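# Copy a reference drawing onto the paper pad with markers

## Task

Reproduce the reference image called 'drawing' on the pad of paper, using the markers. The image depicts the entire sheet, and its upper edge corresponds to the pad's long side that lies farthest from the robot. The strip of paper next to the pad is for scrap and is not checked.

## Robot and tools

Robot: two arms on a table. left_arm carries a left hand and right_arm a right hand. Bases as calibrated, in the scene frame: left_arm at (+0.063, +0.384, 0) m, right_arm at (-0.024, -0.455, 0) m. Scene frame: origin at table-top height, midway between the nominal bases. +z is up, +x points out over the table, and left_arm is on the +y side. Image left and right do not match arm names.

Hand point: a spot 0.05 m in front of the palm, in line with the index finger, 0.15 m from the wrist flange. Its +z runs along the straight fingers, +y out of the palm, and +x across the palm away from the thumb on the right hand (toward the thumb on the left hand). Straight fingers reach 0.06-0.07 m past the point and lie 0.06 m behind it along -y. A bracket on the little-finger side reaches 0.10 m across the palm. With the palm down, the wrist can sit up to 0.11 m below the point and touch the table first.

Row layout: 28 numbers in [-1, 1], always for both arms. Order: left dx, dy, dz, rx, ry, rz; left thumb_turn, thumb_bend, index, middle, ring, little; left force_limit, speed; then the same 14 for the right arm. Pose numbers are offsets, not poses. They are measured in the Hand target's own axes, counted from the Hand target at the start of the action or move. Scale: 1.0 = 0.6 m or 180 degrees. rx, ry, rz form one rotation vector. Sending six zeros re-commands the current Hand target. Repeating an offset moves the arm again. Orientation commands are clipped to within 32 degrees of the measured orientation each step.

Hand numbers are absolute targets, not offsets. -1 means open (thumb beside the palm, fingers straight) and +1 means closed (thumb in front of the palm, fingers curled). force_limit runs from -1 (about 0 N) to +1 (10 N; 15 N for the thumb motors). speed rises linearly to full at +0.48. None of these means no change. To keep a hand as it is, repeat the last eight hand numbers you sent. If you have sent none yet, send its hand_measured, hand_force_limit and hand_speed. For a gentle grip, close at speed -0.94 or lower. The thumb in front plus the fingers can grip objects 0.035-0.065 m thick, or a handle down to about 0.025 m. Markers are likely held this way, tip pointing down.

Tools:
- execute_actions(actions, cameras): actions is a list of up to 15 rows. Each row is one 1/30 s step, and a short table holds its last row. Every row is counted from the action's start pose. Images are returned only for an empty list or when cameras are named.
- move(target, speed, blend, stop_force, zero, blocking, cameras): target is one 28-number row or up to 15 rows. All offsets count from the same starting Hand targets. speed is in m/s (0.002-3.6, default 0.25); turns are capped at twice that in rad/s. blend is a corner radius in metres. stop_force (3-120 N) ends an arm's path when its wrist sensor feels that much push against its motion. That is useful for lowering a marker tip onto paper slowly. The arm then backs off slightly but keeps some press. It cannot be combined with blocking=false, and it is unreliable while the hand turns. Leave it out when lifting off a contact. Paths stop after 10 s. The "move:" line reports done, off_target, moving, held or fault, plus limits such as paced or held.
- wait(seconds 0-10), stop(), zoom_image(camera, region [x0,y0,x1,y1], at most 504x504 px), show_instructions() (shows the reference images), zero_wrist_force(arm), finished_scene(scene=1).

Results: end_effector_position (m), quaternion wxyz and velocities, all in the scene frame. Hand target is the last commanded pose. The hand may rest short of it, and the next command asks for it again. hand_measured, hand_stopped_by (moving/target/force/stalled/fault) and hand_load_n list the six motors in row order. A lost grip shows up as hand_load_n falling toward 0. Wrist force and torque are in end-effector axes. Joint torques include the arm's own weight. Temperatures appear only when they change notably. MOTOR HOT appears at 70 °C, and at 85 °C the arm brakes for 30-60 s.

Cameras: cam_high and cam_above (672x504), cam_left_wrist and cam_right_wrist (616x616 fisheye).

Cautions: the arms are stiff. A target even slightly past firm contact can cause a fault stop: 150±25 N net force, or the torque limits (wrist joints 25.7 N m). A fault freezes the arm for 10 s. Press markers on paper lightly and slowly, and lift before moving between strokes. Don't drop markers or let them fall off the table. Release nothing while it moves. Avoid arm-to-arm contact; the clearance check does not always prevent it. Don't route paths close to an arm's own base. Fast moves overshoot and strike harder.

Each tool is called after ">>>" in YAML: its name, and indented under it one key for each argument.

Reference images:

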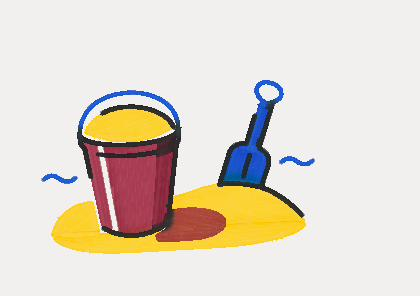

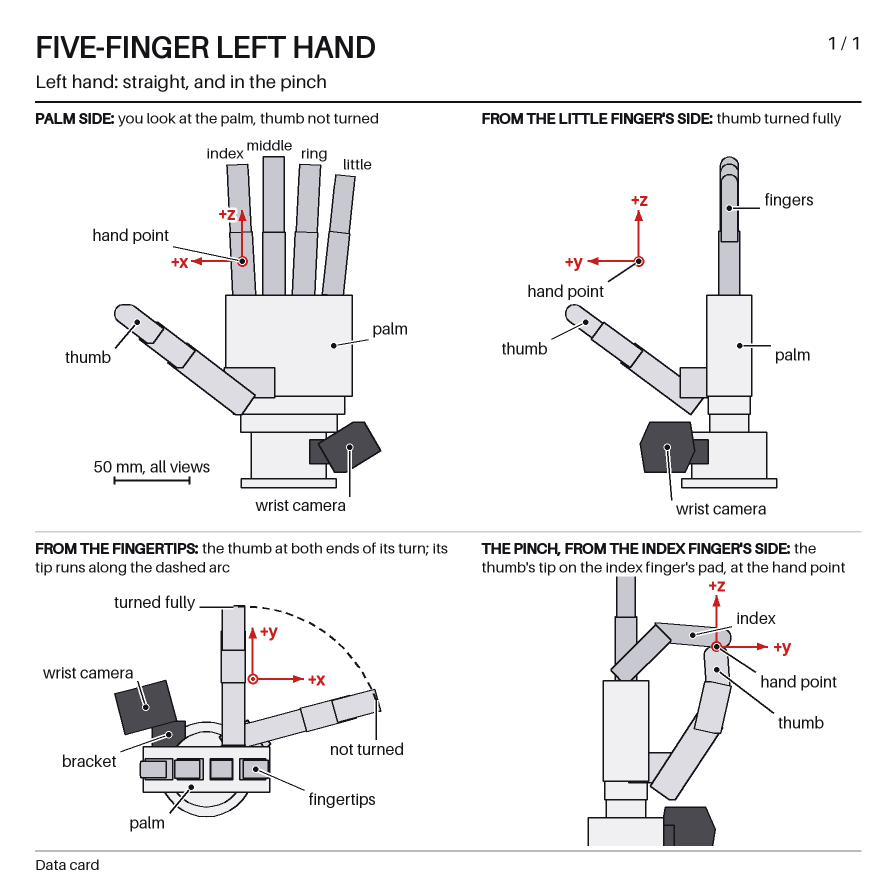

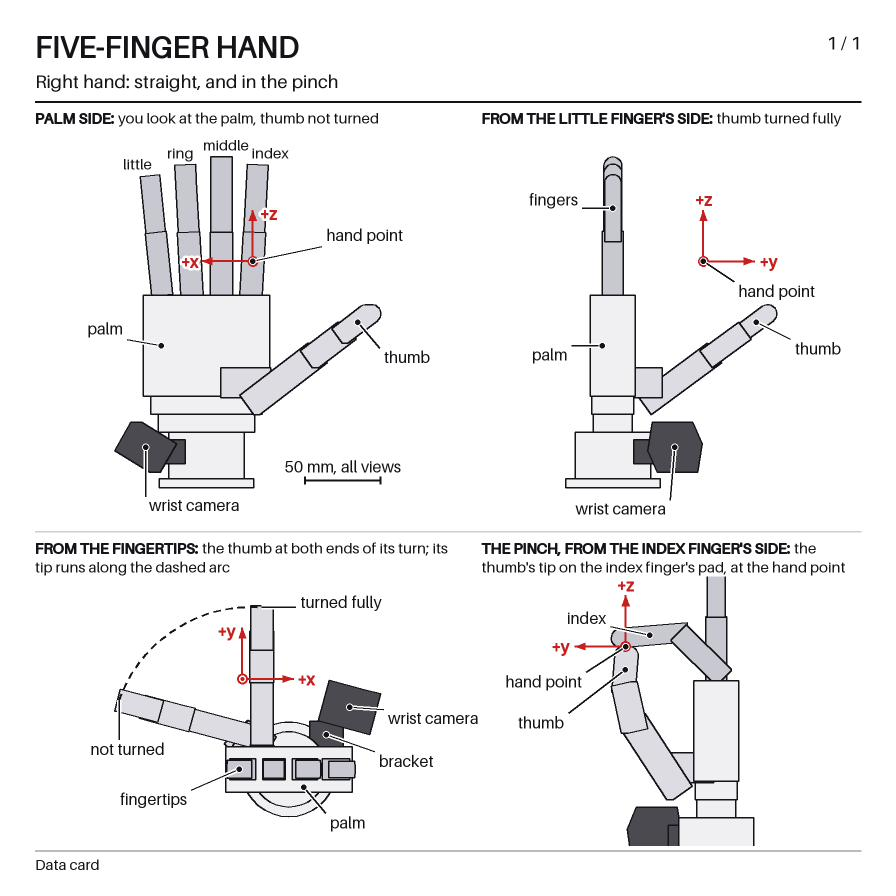

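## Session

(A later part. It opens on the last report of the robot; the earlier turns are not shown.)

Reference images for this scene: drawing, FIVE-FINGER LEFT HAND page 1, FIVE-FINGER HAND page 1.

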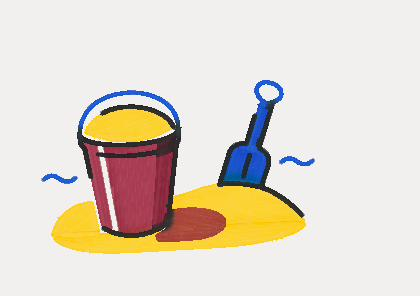

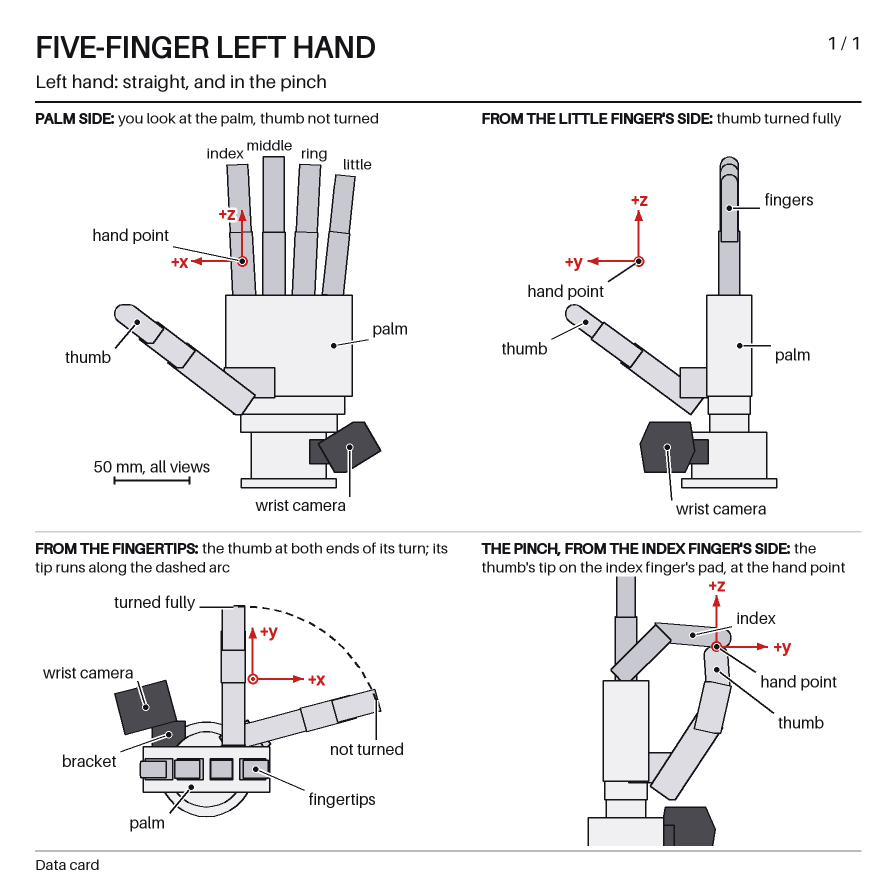

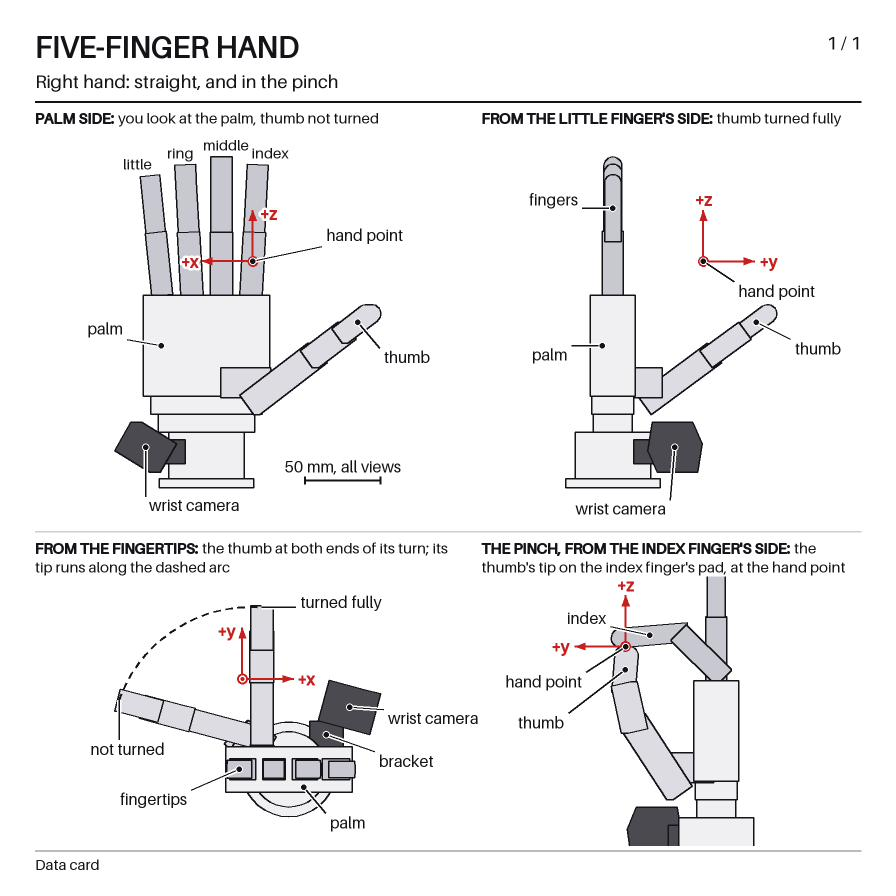

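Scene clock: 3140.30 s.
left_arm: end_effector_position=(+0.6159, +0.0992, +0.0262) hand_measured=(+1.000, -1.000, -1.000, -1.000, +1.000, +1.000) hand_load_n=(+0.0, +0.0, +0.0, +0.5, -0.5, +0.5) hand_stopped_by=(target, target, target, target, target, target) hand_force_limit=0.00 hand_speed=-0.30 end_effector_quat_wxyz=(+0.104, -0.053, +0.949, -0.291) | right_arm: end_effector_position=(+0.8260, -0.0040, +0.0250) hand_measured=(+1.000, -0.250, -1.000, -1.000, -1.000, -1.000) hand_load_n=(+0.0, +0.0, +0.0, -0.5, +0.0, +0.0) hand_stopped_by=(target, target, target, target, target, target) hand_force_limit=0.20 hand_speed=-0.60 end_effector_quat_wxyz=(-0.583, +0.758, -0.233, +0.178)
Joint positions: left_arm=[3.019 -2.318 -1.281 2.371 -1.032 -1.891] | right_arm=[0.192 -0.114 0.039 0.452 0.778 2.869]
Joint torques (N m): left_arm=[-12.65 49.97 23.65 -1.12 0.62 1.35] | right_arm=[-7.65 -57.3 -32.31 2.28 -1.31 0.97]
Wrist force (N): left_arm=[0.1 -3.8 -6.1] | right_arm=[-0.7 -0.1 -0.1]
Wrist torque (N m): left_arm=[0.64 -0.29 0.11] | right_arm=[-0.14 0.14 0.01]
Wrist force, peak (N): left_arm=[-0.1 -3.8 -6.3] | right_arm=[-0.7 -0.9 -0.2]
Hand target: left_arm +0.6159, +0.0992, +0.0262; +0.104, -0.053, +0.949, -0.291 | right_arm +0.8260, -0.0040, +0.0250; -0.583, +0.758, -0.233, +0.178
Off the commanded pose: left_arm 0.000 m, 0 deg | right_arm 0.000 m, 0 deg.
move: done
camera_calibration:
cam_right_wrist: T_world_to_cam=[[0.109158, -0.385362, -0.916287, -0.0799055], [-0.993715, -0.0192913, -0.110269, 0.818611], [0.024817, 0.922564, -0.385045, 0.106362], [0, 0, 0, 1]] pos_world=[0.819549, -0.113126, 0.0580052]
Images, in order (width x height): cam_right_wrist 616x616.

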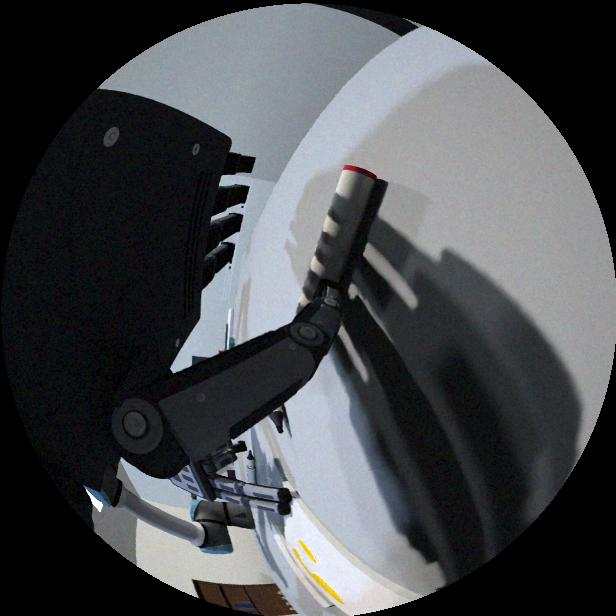

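>>> move:
  target: [0,0,0,0,0,0,1,-1,-1,-1,1,1,0,-0.3,0,0.012074,0.003235,0,0,0,1,-0.25,-1,-1,-1,-1,0.2,-0.6]
  speed: 0.015
  stop_force: 5
  cameras: ["cam_right_wrist","cam_above"]

Scene clock: 3160.33 s.
left_arm: end_effector_position=(+0.6159, +0.0992, +0.0262) hand_measured=(+1.000, -1.000, -1.000, -1.000, +1.000, +1.000) hand_load_n=(+0.0, +0.0, +0.0, +0.5, +0.0, +0.0) hand_stopped_by=(target, target, target, target, target, target) hand_force_limit=0.00 hand_speed=-0.30 end_effector_quat_wxyz=(+0.104, -0.053, +0.949, -0.291) | right_arm: end_effector_position=(+0.8260, -0.0040, +0.0175) hand_measured=(+1.000, -0.250, -1.000, -1.000, -1.000, -1.000) hand_load_n=(+0.0, +0.0, +0.0, +0.0, +0.0, +0.0) hand_stopped_by=(target, target, target, target, target, target) hand_force_limit=0.20 hand_speed=-0.60 end_effector_quat_wxyz=(-0.582, +0.758, -0.233, +0.178)
Joint positions: left_arm=[3.019 -2.318 -1.281 2.371 -1.032 -1.891] | right_arm=[0.192 -0.129 0.09 0.416 0.778 2.869]
Joint torques (N m): left_arm=[-13.19 50.37 24.24 -1.28 0.76 1.52] | right_arm=[-2.8 -76.96 -11.28 -2.58 2.56 2.91]
Wrist force (N): left_arm=[0.1 -3.7 -6.3] | right_arm=[-0.7 -0.2 0.2]
Wrist torque (N m): left_arm=[0.67 -0.29 0.11] | right_arm=[-0.15 0.15 -0.05]
Wrist force, peak (N): left_arm=[0.4 -3.7 -6.4] | right_arm=[-1.1 -0.1 0.0]
Hand target: left_arm +0.6159, +0.0992, +0.0262; +0.104, -0.053, +0.949, -0.291 | right_arm +0.8260, -0.0039, +0.0175; -0.583, +0.758, -0.233, +0.178
Off the commanded pose: left_arm 0.000 m, 0 deg | right_arm 0.000 m, 0 deg.
move: done
camera_calibration:
cam_right_wrist: T_world_to_cam=[[0.109158, -0.385362, -0.916287, -0.0867777], [-0.993715, -0.0192913, -0.110269, 0.817784], [0.024817, 0.922564, -0.385045, 0.103474], [0, 0, 0, 1]] pos_world=[0.819549, -0.113126, 0.0505052]
Images, in order (width x height): cam_above 672x504, cam_right_wrist 616x616.

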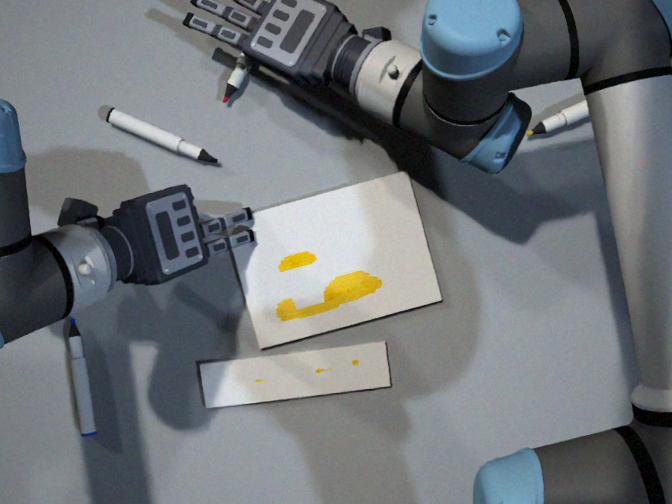

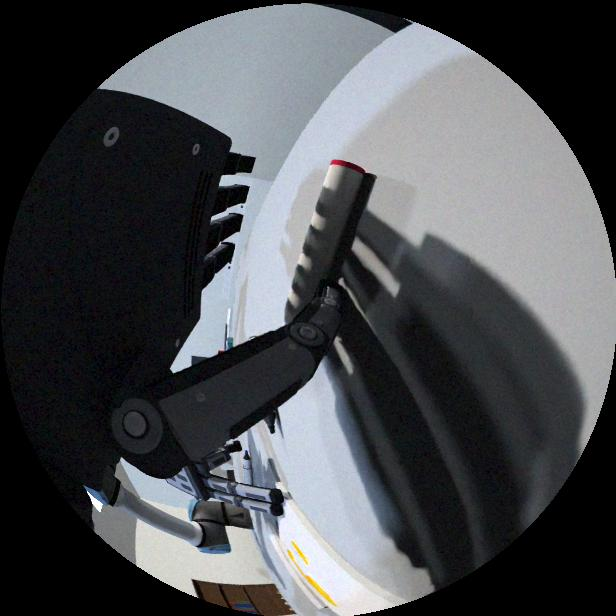

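>>> move:
  target: [0,0,0,0,0,0,1,-1,-1,-1,1,1,0,-0.3,0,-0.001725,0.00644,0,0,0,1,-0.25,-0.3,-0.3,-0.3,-0.3,0.2,-0.5]
  speed: 0.02
  cameras: ["cam_right_wrist"]

Scene clock: 3173.23 s.
left_arm: end_effector_position=(+0.6159, +0.0992, +0.0262) hand_measured=(+1.000, -1.000, -1.000, -1.000, +1.000, +1.000) hand_load_n=(+0.0, +0.0, +0.0, +0.5, +0.0, +0.0) hand_stopped_by=(target, target, target, target, target, target) hand_force_limit=0.00 hand_speed=-0.30 end_effector_quat_wxyz=(+0.104, -0.053, +0.949, -0.291) | right_arm: end_effector_position=(+0.8278, -0.0007, +0.0174) hand_measured=(+1.000, -0.250, -0.300, -0.300, -0.300, -0.300) hand_load_n=(+0.0, +0.0, +0.0, +0.0, +0.0, +0.0) hand_stopped_by=(target, target, target, target, target, target) hand_force_limit=0.20 hand_speed=-0.50 end_effector_quat_wxyz=(-0.584, +0.757, -0.234, +0.180)
Joint positions: left_arm=[3.019 -2.318 -1.281 2.371 -1.032 -1.891] | right_arm=[0.196 -0.102 0.035 0.435 0.785 2.876]
Joint torques (N m): left_arm=[-12.89 50.99 24.06 -1.37 0.63 1.55] | right_arm=[1.18 -75.34 -18.9 1 -0.37 -0.13]
Wrist force (N): left_arm=[0.1 -3.8 -5.9] | right_arm=[-0.8 -0.1 -0.1]
Wrist torque (N m): left_arm=[0.63 -0.27 0.10] | right_arm=[-0.14 0.15 -0.12]
Wrist force, peak (N): left_arm=[-0.1 -3.9 -6.1] | right_arm=[-1.0 -0.2 0.0]
Hand target: left_arm +0.6159, +0.0992, +0.0262; +0.104, -0.053, +0.949, -0.291 | right_arm +0.8282, -0.0006, +0.0175; -0.583, +0.758, -0.233, +0.178
Off the commanded pose: left_arm 0.000 m, 0 deg | right_arm 0.000 m, 0 deg.
elbow stopped short (right arm): the move would have taken joint 3 (elbow) straighter than the controller allows.
move: done
camera_calibration:
cam_right_wrist: T_world_to_cam=[[0.111015, -0.383264, -0.916943, -0.0873938], [-0.993378, -0.015306, -0.113871, 0.819341], [0.0296079, 0.923512, -0.382425, 0.0963218], [0, 0, 0, 1]] pos_world=[0.820765, -0.109908, 0.0499998]
Images, in order (width x height): cam_right_wrist 616x616.

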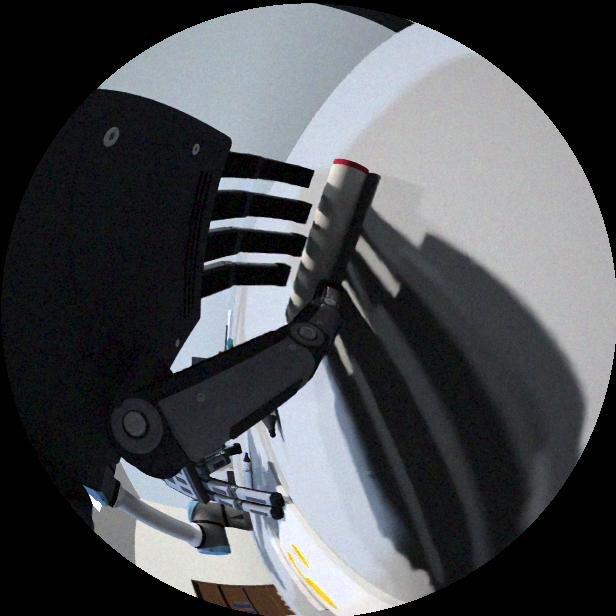

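>>> move:
  target: [0,0,0,0,0,0,1,-1,-1,-1,1,1,0,-0.3,0,0,0,0,0,0,1,-0.25,0.4,0.4,-0.3,-0.3,-0.3,-0.92]
  cameras: ["cam_right_wrist"]

Scene clock: 3181.23 s.
left_arm: end_effector_position=(+0.6159, +0.0992, +0.0262) hand_measured=(+1.000, -1.000, -1.000, -1.000, +1.000, +1.000) hand_load_n=(+0.0, +0.0, +0.5, +1.0, +0.0, +0.0) hand_stopped_by=(target, target, target, target, target, target) hand_force_limit=0.00 hand_speed=-0.30 end_effector_quat_wxyz=(+0.104, -0.053, +0.949, -0.291) | right_arm: end_effector_position=(+0.8278, -0.0008, +0.0175) hand_measured=(+1.000, -0.250, +0.050, -0.010, -0.300, -0.300) hand_load_n=(-0.5, +1.5, +4.5, +3.5, +0.0, +0.0) hand_stopped_by=(target, target, force, force, target, target) hand_force_limit=-0.30 hand_speed=-0.92 end_effector_quat_wxyz=(-0.584, +0.757, -0.234, +0.180)
Joint positions: left_arm=[3.019 -2.318 -1.281 2.371 -1.032 -1.891] | right_arm=[0.196 -0.102 0.035 0.435 0.785 2.876]
Joint torques (N m): left_arm=[-12.97 49.68 24.66 -1.27 0.82 1.39] | right_arm=[-7.52 -63.45 -24.03 1.68 -2.31 -2.35]
Wrist force (N): left_arm=[0.2 -3.4 -5.8] | right_arm=[-0.6 -6.2 1.4]
Wrist torque (N m): left_arm=[0.68 -0.30 0.10] | right_arm=[-0.06 0.07 -0.19]
Wrist force, peak (N): left_arm=[-0.2 -3.5 -6.4] | right_arm=[-0.9 -6.4 1.4]
Hand target: left_arm +0.6159, +0.0992, +0.0262; +0.104, -0.053, +0.949, -0.291 | right_arm +0.8282, -0.0006, +0.0175; -0.583, +0.758, -0.233, +0.178
Off the commanded pose: left_arm 0.000 m, 0 deg | right_arm 0.001 m, 0 deg.
elbow stopped short (right arm): the move would have taken joint 3 (elbow) straighter than the controller allows.
move: done
camera_calibration:
cam_right_wrist: T_world_to_cam=[[0.11114, -0.383372, -0.916883, -0.0873669], [-0.993367, -0.0154599, -0.113947, 0.81934], [0.0295091, 0.923465, -0.382547, 0.0965734], [0, 0, 0, 1]] pos_world=[0.820765, -0.110009, 0.0501999]
Images, in order (width x height): cam_right_wrist 616x616.

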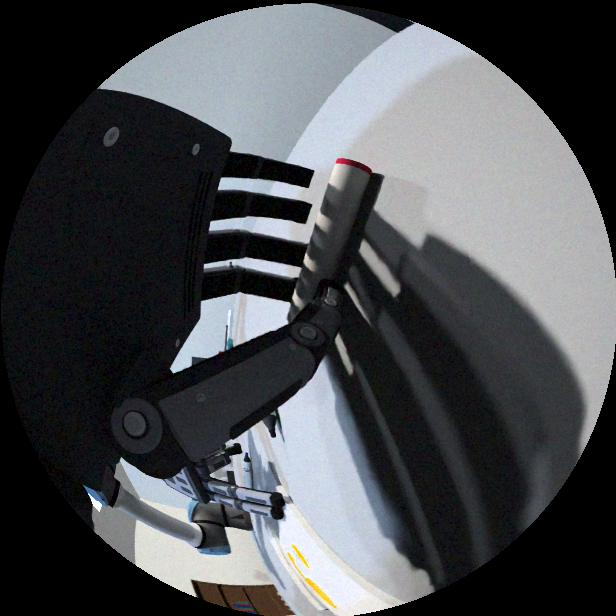

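>>> move:
  target: [0,0,0,0,0,0,1,-1,-1,-1,1,1,0,-0.3,0,-0.009659,-0.002588,0,0,0,1,-0.25,0.4,0.4,-0.3,-0.3,-0.3,-0.92]
  speed: 0.02

>>> move:
  target: [0,0,0,0,0,0,1,-1,-1,-1,1,1,0,-0.3,0,0,0,0,0,0,1,-0.25,0.4,0.42,-0.3,-0.3,-0.4,-0.94]
  cameras: ["cam_right_wrist"]

Scene clock: 3190.47 s.
left_arm: end_effector_position=(+0.6159, +0.0992, +0.0262) hand_measured=(+1.000, -1.000, -1.000, -1.000, +1.000, +1.000) hand_load_n=(+0.0, +0.0, +0.0, +0.5, +0.5, +0.0) hand_stopped_by=(target, target, target, target, target, target) hand_force_limit=0.00 hand_speed=-0.30 end_effector_quat_wxyz=(+0.104, -0.053, +0.949, -0.291) | right_arm: end_effector_position=(+0.8277, -0.0008, +0.0236) hand_measured=(+1.000, -0.250, +0.050, -0.010, -0.300, -0.300) hand_load_n=(-1.0, +2.5, +3.5, +0.0, +0.0, +0.0) hand_stopped_by=(target, target, force, force, target, target) hand_force_limit=-0.30 hand_speed=-0.92 end_effector_quat_wxyz=(-0.584, +0.756, -0.234, +0.180)
Joint positions: left_arm=[3.019 -2.318 -1.281 2.371 -1.032 -1.891] | right_arm=[0.196 -0.11 0.035 0.441 0.785 2.877]
Joint torques (N m): left_arm=[-12.82 49.53 25.7 -1.23 0.63 1.31] | right_arm=[-0.83 -65.83 -24.02 1.53 2.29 2.61]
Wrist force (N): left_arm=[0.0 -3.6 -5.9] | right_arm=[-0.9 0.0 0.1]
Wrist torque (N m): left_arm=[0.66 -0.26 0.10] | right_arm=[-0.15 0.15 -0.12]
Wrist force, peak (N): left_arm=[0.2 -3.6 -6.3] | right_arm=[-0.9 -6.5 1.6]
Hand target: left_arm +0.6159, +0.0992, +0.0262; +0.104, -0.053, +0.949, -0.291 | right_arm +0.8283, -0.0006, +0.0235; -0.583, +0.758, -0.233, +0.178
Off the commanded pose: left_arm 0.000 m, 0 deg | right_arm 0.001 m, 0 deg.
elbow stopped short (right arm): the move would have taken joint 3 (elbow) straighter than the controller allows.
move: done

Scene clock: 3191.00 s.
left_arm: end_effector_position=(+0.6159, +0.0992, +0.0262) hand_measured=(+1.000, -1.000, -1.000, -1.000, +1.000, +1.000) hand_load_n=(+0.0, +0.0, +0.0, +0.5, +0.0, +0.0) hand_stopped_by=(target, target, target, target, target, target) hand_force_limit=0.00 hand_speed=-0.30 end_effector_quat_wxyz=(+0.104, -0.053, +0.949, -0.291) | right_arm: end_effector_position=(+0.8277, -0.0008, +0.0235) hand_measured=(+1.000, -0.252, +0.050, +0.034, -0.300, -0.300) hand_load_n=(+1.0, +4.0, +3.0, +3.0, +0.0, +0.0) hand_stopped_by=(target, target, force, force, target, target) hand_force_limit=-0.40 hand_speed=-0.94 end_effector_quat_wxyz=(-0.584, +0.756, -0.234, +0.180)
Joint positions: left_arm=[3.019 -2.318 -1.281 2.371 -1.032 -1.891] | right_arm=[0.196 -0.109 0.035 0.441 0.785 2.877]
Joint torques (N m): left_arm=[-11.98 49.52 24.26 -1.18 0.66 1.37] | right_arm=[6.08 -57.05 -24.2 -1.64 1.29 0.94]
Wrist force (N): left_arm=[0.2 -3.6 -6.2] | right_arm=[-0.6 -0.2 0.1]
Wrist torque (N m): left_arm=[0.68 -0.30 0.11] | right_arm=[-0.18 0.11 -0.10]
Wrist force, peak (N): left_arm=[-0.1 -3.8 -6.3] | right_arm=[-1.1 0.1 -0.1]
Hand target: left_arm +0.6159, +0.0992, +0.0262; +0.104, -0.053, +0.949, -0.291 | right_arm +0.8283, -0.0006, +0.0235; -0.583, +0.758, -0.233, +0.178
Off the commanded pose: left_arm 0.000 m, 0 deg | right_arm 0.001 m, 0 deg.
elbow stopped short (right arm): the move would have taken joint 3 (elbow) straighter than the controller allows.
move: done
camera_calibration:
cam_right_wrist: T_world_to_cam=[[0.11148, -0.382802, -0.91708, -0.08227], [-0.993289, -0.0143145, -0.114769, 0.819913], [0.0308063, 0.92372, -0.381829, 0.0978087], [0, 0, 0, 1]] pos_world=[0.820569, -0.110104, 0.0559986]
Images, in order (width x height): cam_right_wrist 616x616.

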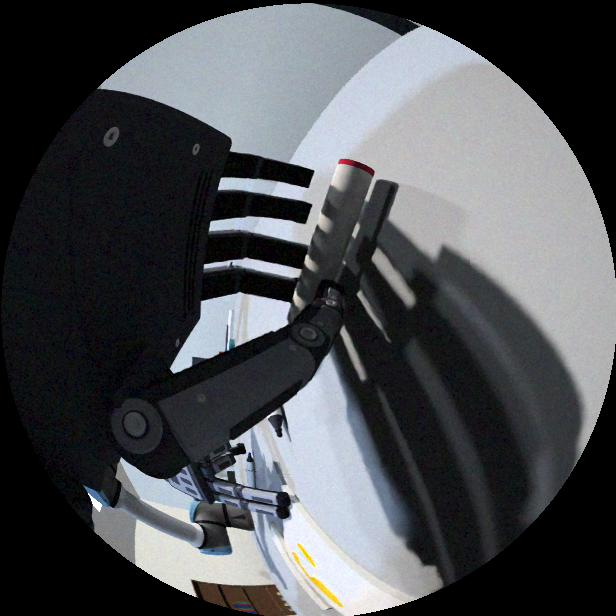

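>>> move:
  target: [0,0,0,0,0,0,1,-1,-1,-1,1,1,0,-0.3,0,0,0,0,0,0,1,-0.25,0.46,0.46,-0.15,-0.15,0.2,-0.95]

Scene clock: 3202.67 s.
left_arm: end_effector_position=(+0.6159, +0.0992, +0.0262) hand_measured=(+1.000, -1.000, -1.000, -1.000, +1.000, +1.000) hand_load_n=(+0.0, +0.0, +0.0, +0.5, +0.0, +0.0) hand_stopped_by=(target, target, target, target, target, target) hand_force_limit=0.00 hand_speed=-0.30 end_effector_quat_wxyz=(+0.104, -0.053, +0.949, -0.291) | right_arm: end_effector_position=(+0.8277, -0.0008, +0.0234) hand_measured=(+1.000, -0.252, +0.062, +0.046, -0.150, -0.150) hand_load_n=(+1.5, +7.5, +6.0, +6.0, +0.0, +0.0) hand_stopped_by=(target, target, force, force, target, target) hand_force_limit=0.20 hand_speed=-0.95 end_effector_quat_wxyz=(-0.584, +0.756, -0.234, +0.180)
Joint positions: left_arm=[3.019 -2.318 -1.281 2.371 -1.032 -1.891] | right_arm=[0.196 -0.109 0.035 0.441 0.785 2.877]
Joint torques (N m): left_arm=[-13.59 50.28 24.99 -1.24 0.83 1.47] | right_arm=[8.72 -57.88 -24.62 -1.73 -2.67 -1.92]
Wrist force (N): left_arm=[0.3 -3.4 -6.0] | right_arm=[-0.5 -0.3 -0.1]
Wrist torque (N m): left_arm=[0.69 -0.32 0.11] | right_arm=[-0.18 0.10 -0.10]
Wrist force, peak (N): left_arm=[-0.2 -4.0 -6.2] | right_arm=[-1.0 -0.2 0.3]
Hand target: left_arm +0.6159, +0.0992, +0.0262; +0.104, -0.053, +0.949, -0.291 | right_arm +0.8283, -0.0006, +0.0235; -0.583, +0.758, -0.233, +0.178
Off the commanded pose: left_arm 0.000 m, 0 deg | right_arm 0.001 m, 0 deg.
elbow stopped short (right arm): the move would have taken joint 3 (elbow) straighter than the controller allows.
move: done

>>> move:
  target:
    - [0,0,0,0,0,0,1,-1,-1,-1,1,1,0,-0.3,0,-0.064395,-0.017255,0,0,0,1,-0.25,0.46,0.46,-0.15,-0.15,0.2,-0.95]
    - [0,0,0,0,0,0,1,-1,-1,-1,1,1,0,-0.3,0.0548,-0.179537,-0.466532,0,0,0,1,-0.25,0.46,0.46,-0.15,-0.15,0.2,-0.95]
  speed: 0.15
  blend: [0.02,0]

>>> move:
  target: [0,0,0,0,0,0,1,-1,-1,-1,1,1,0,-0.3,0,0,0,0,0,-0.5,1,-0.25,0.46,0.46,-0.15,-0.15,0.2,-0.95]
  speed: 0.3
  cameras: ["cam_above","cam_high"]

Scene clock: 3226.73 s.
left_arm: end_effector_position=(+0.6159, +0.0992, +0.0262) hand_measured=(+1.000, -1.000, -1.000, -1.000, +1.000, +1.000) hand_load_n=(+0.0, +0.0, +0.0, +0.5, +0.0, +0.0) hand_stopped_by=(target, target, target, target, target, target) hand_force_limit=0.00 hand_speed=-0.30 end_effector_quat_wxyz=(+0.104, -0.053, +0.949, -0.291) | right_arm: end_effector_position=(+0.7198, -0.2202, +0.1998) hand_measured=(+1.000, -0.252, +0.062, +0.046, -0.150, -0.150) hand_load_n=(+1.5, +7.5, +6.5, +6.0, +0.0, +0.0) hand_stopped_by=(target, target, force, force, target, target) hand_force_limit=0.20 hand_speed=-0.95 end_effector_quat_wxyz=(-0.583, +0.758, -0.233, +0.178)
Joint positions: left_arm=[3.019 -2.318 -1.281 2.371 -1.032 -1.891] | right_arm=[-0.118 -0.802 0.96 0.411 0.501 2.633]
Joint torques (N m): left_arm=[-12.78 49.36 23.61 -1.33 0.78 1.35] | right_arm=[1.64 -49.84 -29.63 -1.77 1.98 2.72]
Wrist force (N): left_arm=[0.1 -3.6 -5.9] | right_arm=[-0.9 0.2 0.0]
Wrist torque (N m): left_arm=[0.67 -0.28 0.10] | right_arm=[-0.09 0.15 -0.06]
Wrist force, peak (N): left_arm=[0.1 -3.7 -6.3] | right_arm=[-0.5 1.6 0.5]
Hand target: left_arm +0.6159, +0.0992, +0.0262; +0.104, -0.053, +0.949, -0.291 | right_arm +0.7199, -0.2202, +0.1998; -0.583, +0.758, -0.233, +0.178
Off the commanded pose: left_arm 0.000 m, 0 deg | right_arm 0.000 m, 0 deg.
elbow stopped short (right arm): the move would have taken joint 3 (elbow) straighter than the controller allows.
move: done

Scene clock: 3229.90 s.
left_arm: end_effector_position=(+0.6159, +0.0992, +0.0262) hand_measured=(+1.000, -1.000, -1.000, -1.000, +1.000, +1.000) hand_load_n=(+0.0, +0.0, +0.5, +0.5, +0.0, +0.0) hand_stopped_by=(target, target, target, target, target, target) hand_force_limit=0.00 hand_speed=-0.30 end_effector_quat_wxyz=(+0.104, -0.053, +0.949, -0.291) | right_arm: end_effector_position=(+0.7198, -0.2201, +0.1998) hand_measured=(+1.000, -0.252, +0.062, +0.046, -0.150, -0.150) hand_load_n=(+1.5, +7.5, +6.0, +6.0, +0.0, -0.5) hand_stopped_by=(target, target, force, force, target, target) hand_force_limit=0.20 hand_speed=-0.95 end_effector_quat_wxyz=(-0.286, +0.701, +0.371, +0.537)
Joint positions: left_arm=[3.019 -2.318 -1.281 2.371 -1.032 -1.891] | right_arm=[-0.061 -0.989 1.345 0.161 0.55 1.122]
Joint torques (N m): left_arm=[-12.81 48.96 24.59 -1.33 0.76 1.29] | right_arm=[-7.76 -35.18 -30.62 2.21 -3.6 -1.8]
Wrist force (N): left_arm=[-0.1 -3.7 -5.9] | right_arm=[0.4 -0.6 1.1]
Wrist torque (N m): left_arm=[0.64 -0.26 0.10] | right_arm=[-0.18 -0.15 0.12]
Wrist force, peak (N): left_arm=[0.0 -4.0 -6.3] | right_arm=[0.2 -0.2 1.5]
Hand target: left_arm +0.6159, +0.0992, +0.0262; +0.104, -0.053, +0.949, -0.291 | right_arm +0.7199, -0.2202, +0.1998; -0.286, +0.701, +0.371, +0.538
Off the commanded pose: left_arm 0.000 m, 0 deg | right_arm 0.000 m, 0 deg.
move: done
Images, in order (width x height): cam_high 672x504, cam_above 672x504.

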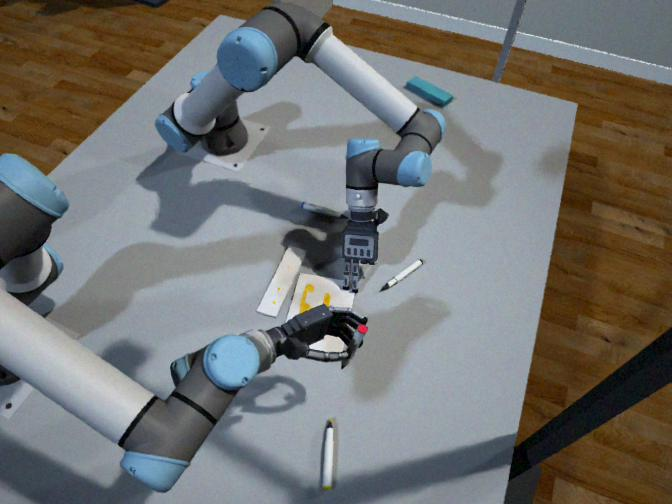

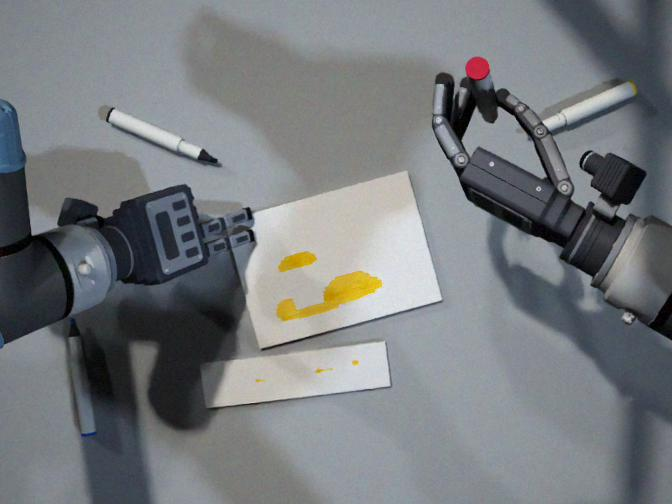

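>>> move:
  target: [0,0,0,0,0,0,1,-1,-1,-1,1,1,0,-0.3,-0.182364,-0.1845,-0.037927,0.23375,0,-0.06263,1,-0.25,0.46,0.46,-0.15,-0.15,0.2,-0.95]
  speed: 0.15
  cameras: ["cam_above","cam_right_wrist"]

Scene clock: 3244.73 s.
left_arm: end_effector_position=(+0.6159, +0.0992, +0.0262) hand_measured=(+1.000, -1.000, -1.000, -1.000, +1.000, +1.000) hand_load_n=(+0.0, +0.0, +0.0, +0.5, +0.0, +0.5) hand_stopped_by=(target, target, target, target, target, target) hand_force_limit=0.00 hand_speed=-0.30 end_effector_quat_wxyz=(+0.104, -0.053, +0.949, -0.291) | right_arm: end_effector_position=(+0.5998, -0.1997, +0.1001) hand_measured=(+1.000, -0.252, +0.062, +0.046, -0.150, -0.150) hand_load_n=(+1.5, +7.5, +6.5, +6.0, +0.0, +0.0) hand_stopped_by=(target, target, force, force, target, target) hand_force_limit=0.20 hand_speed=-0.95 end_effector_quat_wxyz=(-0.465, +0.513, +0.605, +0.394)
Joint positions: left_arm=[3.019 -2.318 -1.281 2.371 -1.032 -1.891] | right_arm=[-0.155 -0.548 1.306 1.743 0.444 -0.977]
Joint torques (N m): left_arm=[-12.44 48.6 23.76 -1.41 0.76 1.26] | right_arm=[2.64 -61.55 -24.19 0.83 -2.48 0.01]
Wrist force (N): left_arm=[0.3 -3.6 -5.9] | right_arm=[0.2 0.1 1.0]
Wrist torque (N m): left_arm=[0.67 -0.30 0.11] | right_arm=[-0.06 -0.14 0.05]
Wrist force, peak (N): left_arm=[0.1 -3.8 -6.3] | right_arm=[0.5 0.1 1.5]
Hand target: left_arm +0.6159, +0.0992, +0.0262; +0.104, -0.053, +0.949, -0.291 | right_arm +0.5998, -0.1997, +0.1002; -0.465, +0.513, +0.605, +0.394
Off the commanded pose: left_arm 0.000 m, 0 deg | right_arm 0.000 m, 0 deg.
move: done
camera_calibration:
cam_right_wrist: T_world_to_cam=[[0.927634, 0.222603, 0.299905, -0.553157], [0.369522, -0.663734, -0.650315, -0.293954], [0.0542949, 0.714076, -0.697959, 0.293433], [0, 0, 0, 1]] pos_world=[0.605818, -0.281506, 0.179536]
Images, in order (width x height): cam_above 672x504, cam_right_wrist 616x616.

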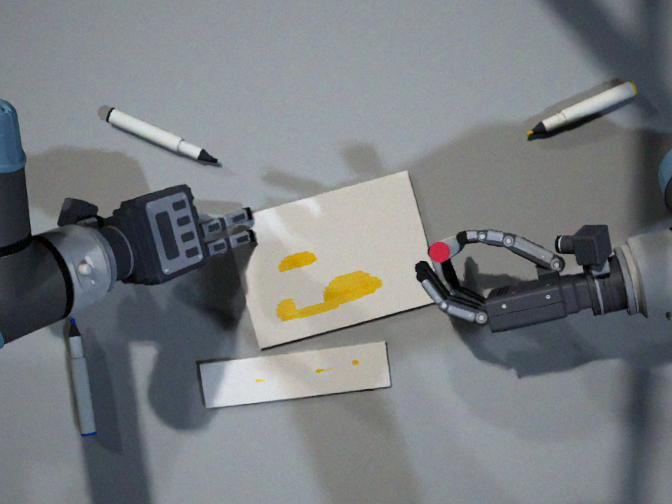

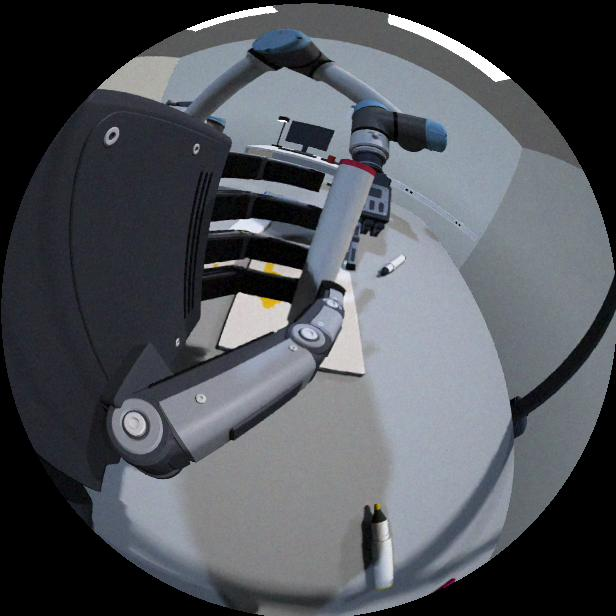

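>>> move:
  target: [0,0,0,0,0,0,1,-1,-1,-1,1,1,0,-0.3,0.056,-0.016185,0.287553,0,0,0,1,-0.25,0.46,0.46,-0.15,-0.15,0.2,-0.95]
  speed: 0.12
  cameras: ["cam_above","cam_high"]

Scene clock: 3265.30 s.
left_arm: end_effector_position=(+0.6159, +0.0992, +0.0262) hand_measured=(+1.000, -1.000, -1.000, -1.000, +1.000, +1.000) hand_load_n=(+0.0, +0.0, +0.0, +0.5, +0.5, +0.0) hand_stopped_by=(target, target, target, target, target, target) hand_force_limit=0.00 hand_speed=-0.30 end_effector_quat_wxyz=(+0.104, -0.053, +0.949, -0.291) | right_arm: end_effector_position=(+0.5614, -0.0283, +0.0885) hand_measured=(+1.000, -0.252, +0.062, +0.046, -0.150, -0.150) hand_load_n=(+1.5, +7.5, +6.0, +6.5, +0.0, +0.0) hand_stopped_by=(target, target, force, force, target, target) hand_force_limit=0.20 hand_speed=-0.95 end_effector_quat_wxyz=(-0.465, +0.513, +0.605, +0.394)
Joint positions: left_arm=[3.019 -2.318 -1.281 2.371 -1.032 -1.891] | right_arm=[0.136 -0.562 1.199 1.204 0.27 -0.278]
Joint torques (N m): left_arm=[-12.76 49.09 23.87 -1.32 0.79 1.39] | right_arm=[0.57 -43.99 -11.65 3.92 1.27 -1.24]
Wrist force (N): left_arm=[0.0 -3.8 -6.2] | right_arm=[0.3 0.6 0.2]
Wrist torque (N m): left_arm=[0.65 -0.29 0.10] | right_arm=[0.10 -0.07 0.22]
Wrist force, peak (N): left_arm=[0.0 -3.7 -6.3] | right_arm=[0.2 0.4 1.4]
Hand target: left_arm +0.6159, +0.0992, +0.0262; +0.104, -0.053, +0.949, -0.291 | right_arm +0.5614, -0.0283, +0.0883; -0.465, +0.513, +0.605, +0.394
Off the commanded pose: left_arm 0.000 m, 0 deg | right_arm 0.000 m, 0 deg.
move: done
Images, in order (width x height): cam_high 672x504, cam_above 672x504.

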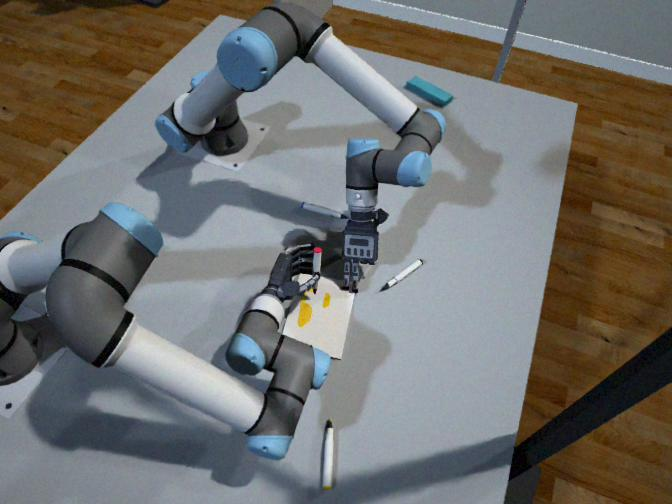

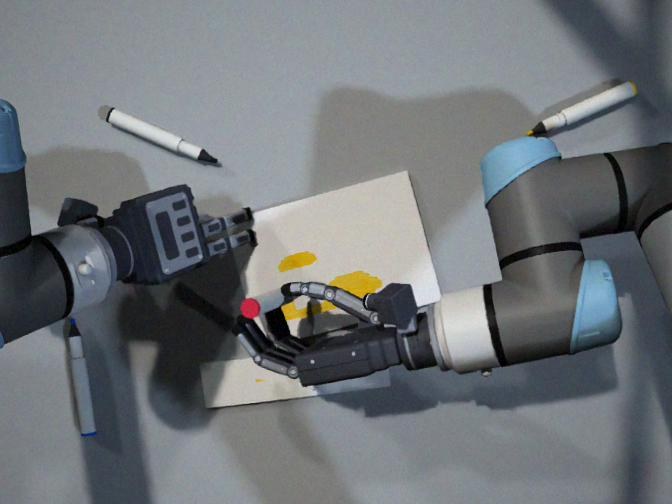

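>>> execute_actions:
  actions: []
  cameras: ["cam_above"]

Scene clock: 3332.43 s.
left_arm: end_effector_position=(+0.6159, +0.0992, +0.0262) hand_measured=(+1.000, -1.000, -1.000, -1.000, +1.000, +1.000) hand_load_n=(+0.0, +0.0, +0.0, +0.5, +0.0, +0.0) hand_stopped_by=(target, target, target, target, target, target) hand_force_limit=0.00 hand_speed=-0.30 end_effector_quat_wxyz=(+0.104, -0.053, +0.949, -0.291) | right_arm: end_effector_position=(+0.5614, -0.0283, +0.0883) hand_measured=(+1.000, -0.252, +0.062, +0.046, -0.150, -0.150) hand_load_n=(+1.5, +7.5, +6.0, +6.5, +0.5, +0.0) hand_stopped_by=(target, target, force, force, target, target) hand_force_limit=0.20 hand_speed=-0.95 end_effector_quat_wxyz=(-0.465, +0.513, +0.605, +0.394)
Joint positions: left_arm=[3.019 -2.318 -1.281 2.371 -1.032 -1.891] | right_arm=[0.136 -0.562 1.199 1.204 0.27 -0.278]
Joint velocities: within noise
Joint torques (N m): left_arm=[-12.92 48.51 23.86 -1.39 0.74 1.51] | right_arm=[9.11 -44.25 -17.46 0.7 1.08 2.47]
Motor temperatures (°C): left_arm=[34 36 32 42 42 38] | right_arm=[29 36 34 42 37 39]
Wrist force (N): left_arm=[0.1 -3.6 -5.8] | right_arm=[0.2 0.5 0.2]
Wrist torque (N m): left_arm=[0.67 -0.29 0.10] | right_arm=[0.08 -0.06 0.21]
Wrist force, peak (N): left_arm=[0.4 -3.8 -6.2] | right_arm=[-0.1 0.7 0.7]
Hand target: left_arm +0.6159, +0.0992, +0.0262; +0.104, -0.053, +0.949, -0.291 | right_arm +0.5614, -0.0283, +0.0883; -0.465, +0.513, +0.605, +0.394
Off the commanded pose: left_arm 0.000 m, 0 deg | right_arm 0.000 m, 0 deg.
Images, in order (width x height): cam_above 672x504.

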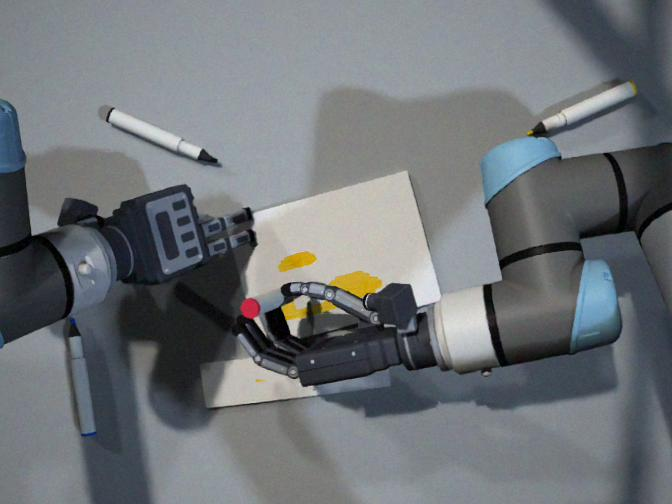

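>>> move:
  target: [0,0,0,0,0,0,1,-1,-1,-1,1,1,0,-0.3,-0.045077,0,0.012078,0,0,0,1,-0.25,0.46,0.46,-0.15,-0.15,0.2,-0.95]
  speed: 0.007
  stop_force: 3

Scene clock: 3350.40 s.
left_arm: end_effector_position=(+0.6159, +0.0992, +0.0262) hand_measured=(+1.000, -1.000, -1.000, -1.000, +1.000, +1.000) hand_load_n=(+0.0, +0.0, +0.0, +0.5, +0.0, +0.0) hand_stopped_by=(target, target, target, target, target, target) hand_force_limit=0.00 hand_speed=-0.30 end_effector_quat_wxyz=(+0.104, -0.053, +0.949, -0.291) | right_arm: end_effector_position=(+0.5613, -0.0282, +0.0638) hand_measured=(+1.000, -0.252, +0.062, +0.046, -0.150, -0.150) hand_load_n=(+1.0, +7.5, +6.0, +7.0, +0.0, +0.0) hand_stopped_by=(target, target, force, force, target, target) hand_force_limit=0.20 hand_speed=-0.95 end_effector_quat_wxyz=(-0.465, +0.513, +0.605, +0.394)
Joint positions: left_arm=[3.019 -2.318 -1.281 2.371 -1.032 -1.891] | right_arm=[0.136 -0.525 1.196 1.169 0.27 -0.278]
Joint torques (N m): left_arm=[-12.45 47.38 24.6 -1.36 0.72 1.24] | right_arm=[4.68 -61.28 -11.28 4.87 -1.86 2.4]
Wrist force (N): left_arm=[0.1 -3.5 -5.9] | right_arm=[3.0 -0.2 0.2]
Wrist torque (N m): left_arm=[0.67 -0.29 0.11] | right_arm=[0.03 -0.03 0.20]
Wrist force, peak (N): left_arm=[0.1 -3.9 -6.4] | right_arm=[5.2 0.1 0.3]
Hand target: left_arm +0.6159, +0.0992, +0.0262; +0.104, -0.053, +0.949, -0.291 | right_arm +0.5613, -0.0283, +0.0638; -0.465, +0.513, +0.605, +0.394 (not the last commanded pose)
Off the commanded pose: left_arm 0.000 m, 0 deg | right_arm 0.003 m, 0 deg.
move: contact (right_arm)

>>> move:
  target:
    - [0,0,0,0,0,0,1,-1,-1,-1,1,1,0,-0.3,0.012879,0,-0.003451,0,0,0,1,-0.25,0.46,0.46,-0.15,-0.15,0.2,-0.95]
    - [0,0,0,0,0,0,1,-1,-1,-1,1,1,0,-0.3,-0.0675,0.01089,-0.3035,0,0,0,1,-0.25,0.46,0.46,-0.15,-0.15,0.2,-0.95]
  speed: [0.03,0.2]
  blend: 0.002
  cameras: ["cam_above"]

>>> zoom_image:
  camera: "cam_above"
  region: [240, 210, 400, 330]

Scene clock: 3365.87 s.
left_arm: end_effector_position=(+0.6159, +0.0992, +0.0262) hand_measured=(+1.000, -1.000, -1.000, -1.000, +1.000, +1.000) hand_load_n=(+0.0, +0.0, +0.0, +0.5, +0.5, +0.0) hand_stopped_by=(target, target, target, target, target, target) hand_force_limit=0.00 hand_speed=-0.30 end_effector_quat_wxyz=(+0.104, -0.053, +0.949, -0.291) | right_arm: end_effector_position=(+0.5985, -0.2109, +0.0714) hand_measured=(+1.000, -0.252, +0.062, +0.046, -0.150, -0.150) hand_load_n=(+1.5, +7.5, +6.0, +6.5, +0.0, -0.5) hand_stopped_by=(target, target, force, force, target, target) hand_force_limit=0.20 hand_speed=-0.95 end_effector_quat_wxyz=(-0.465, +0.513, +0.605, +0.394)
Joint positions: left_arm=[3.019 -2.318 -1.281 2.371 -1.032 -1.891] | right_arm=[-0.174 -0.503 1.308 1.718 0.46 -1.003]
Joint torques (N m): left_arm=[-12.32 47.04 24.67 -1.5 0.79 1.53] | right_arm=[-6.84 -61.78 -11.54 1.44 -2.44 0.58]
Wrist force (N): left_arm=[-0.1 -3.5 -5.9] | right_arm=[0.5 -0.2 0.7]
Wrist torque (N m): left_arm=[0.68 -0.26 0.09] | right_arm=[-0.06 -0.15 0.11]
Wrist force, peak (N): left_arm=[0.1 -3.9 -6.4] | right_arm=[3.3 -0.1 0.5]
Hand target: left_arm +0.6159, +0.0992, +0.0262; +0.104, -0.053, +0.949, -0.291 | right_arm +0.5985, -0.2110, +0.0715; -0.465, +0.513, +0.605, +0.394
Off the commanded pose: left_arm 0.000 m, 0 deg | right_arm 0.000 m, 0 deg.
move: done
Images, in order (width x height): cam_above 672x504.

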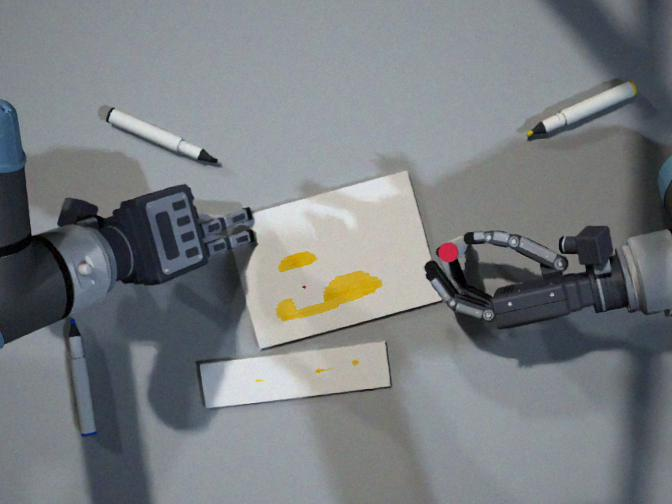

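Scaled by 3.150.

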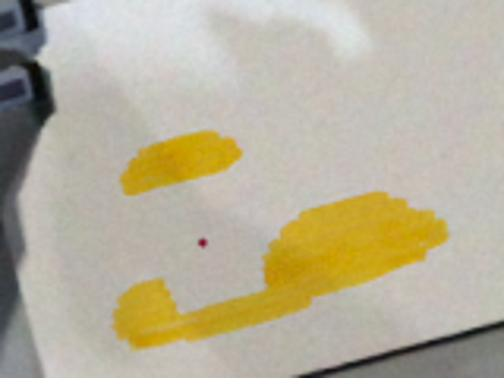

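>>> zoom_image:
  camera: "cam_above"
  region: [284, 267, 324, 307]

>>> zoom_image:
  camera: "cam_above"
  region: [240, 328, 280, 368]

>>> zoom_image:
  camera: "cam_above"
  region: [388, 151, 428, 191]

Scaled by 12.600.

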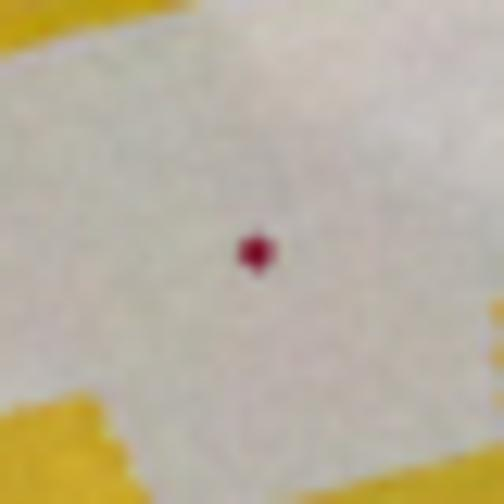

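Scaled by 12.600.

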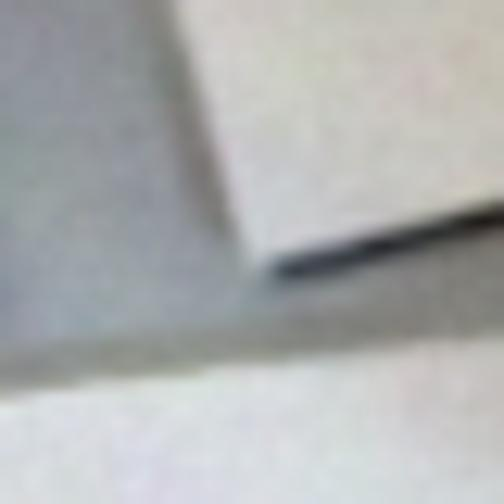

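Scaled by 12.600.

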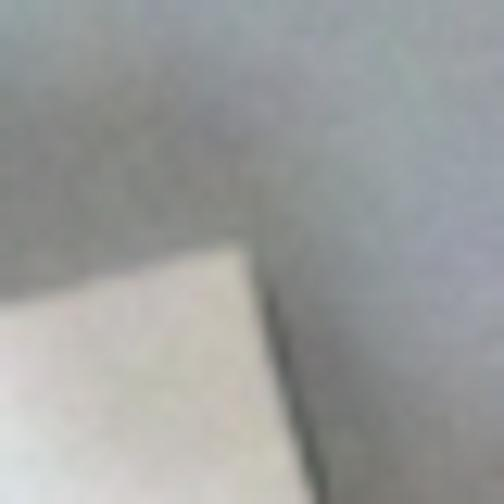

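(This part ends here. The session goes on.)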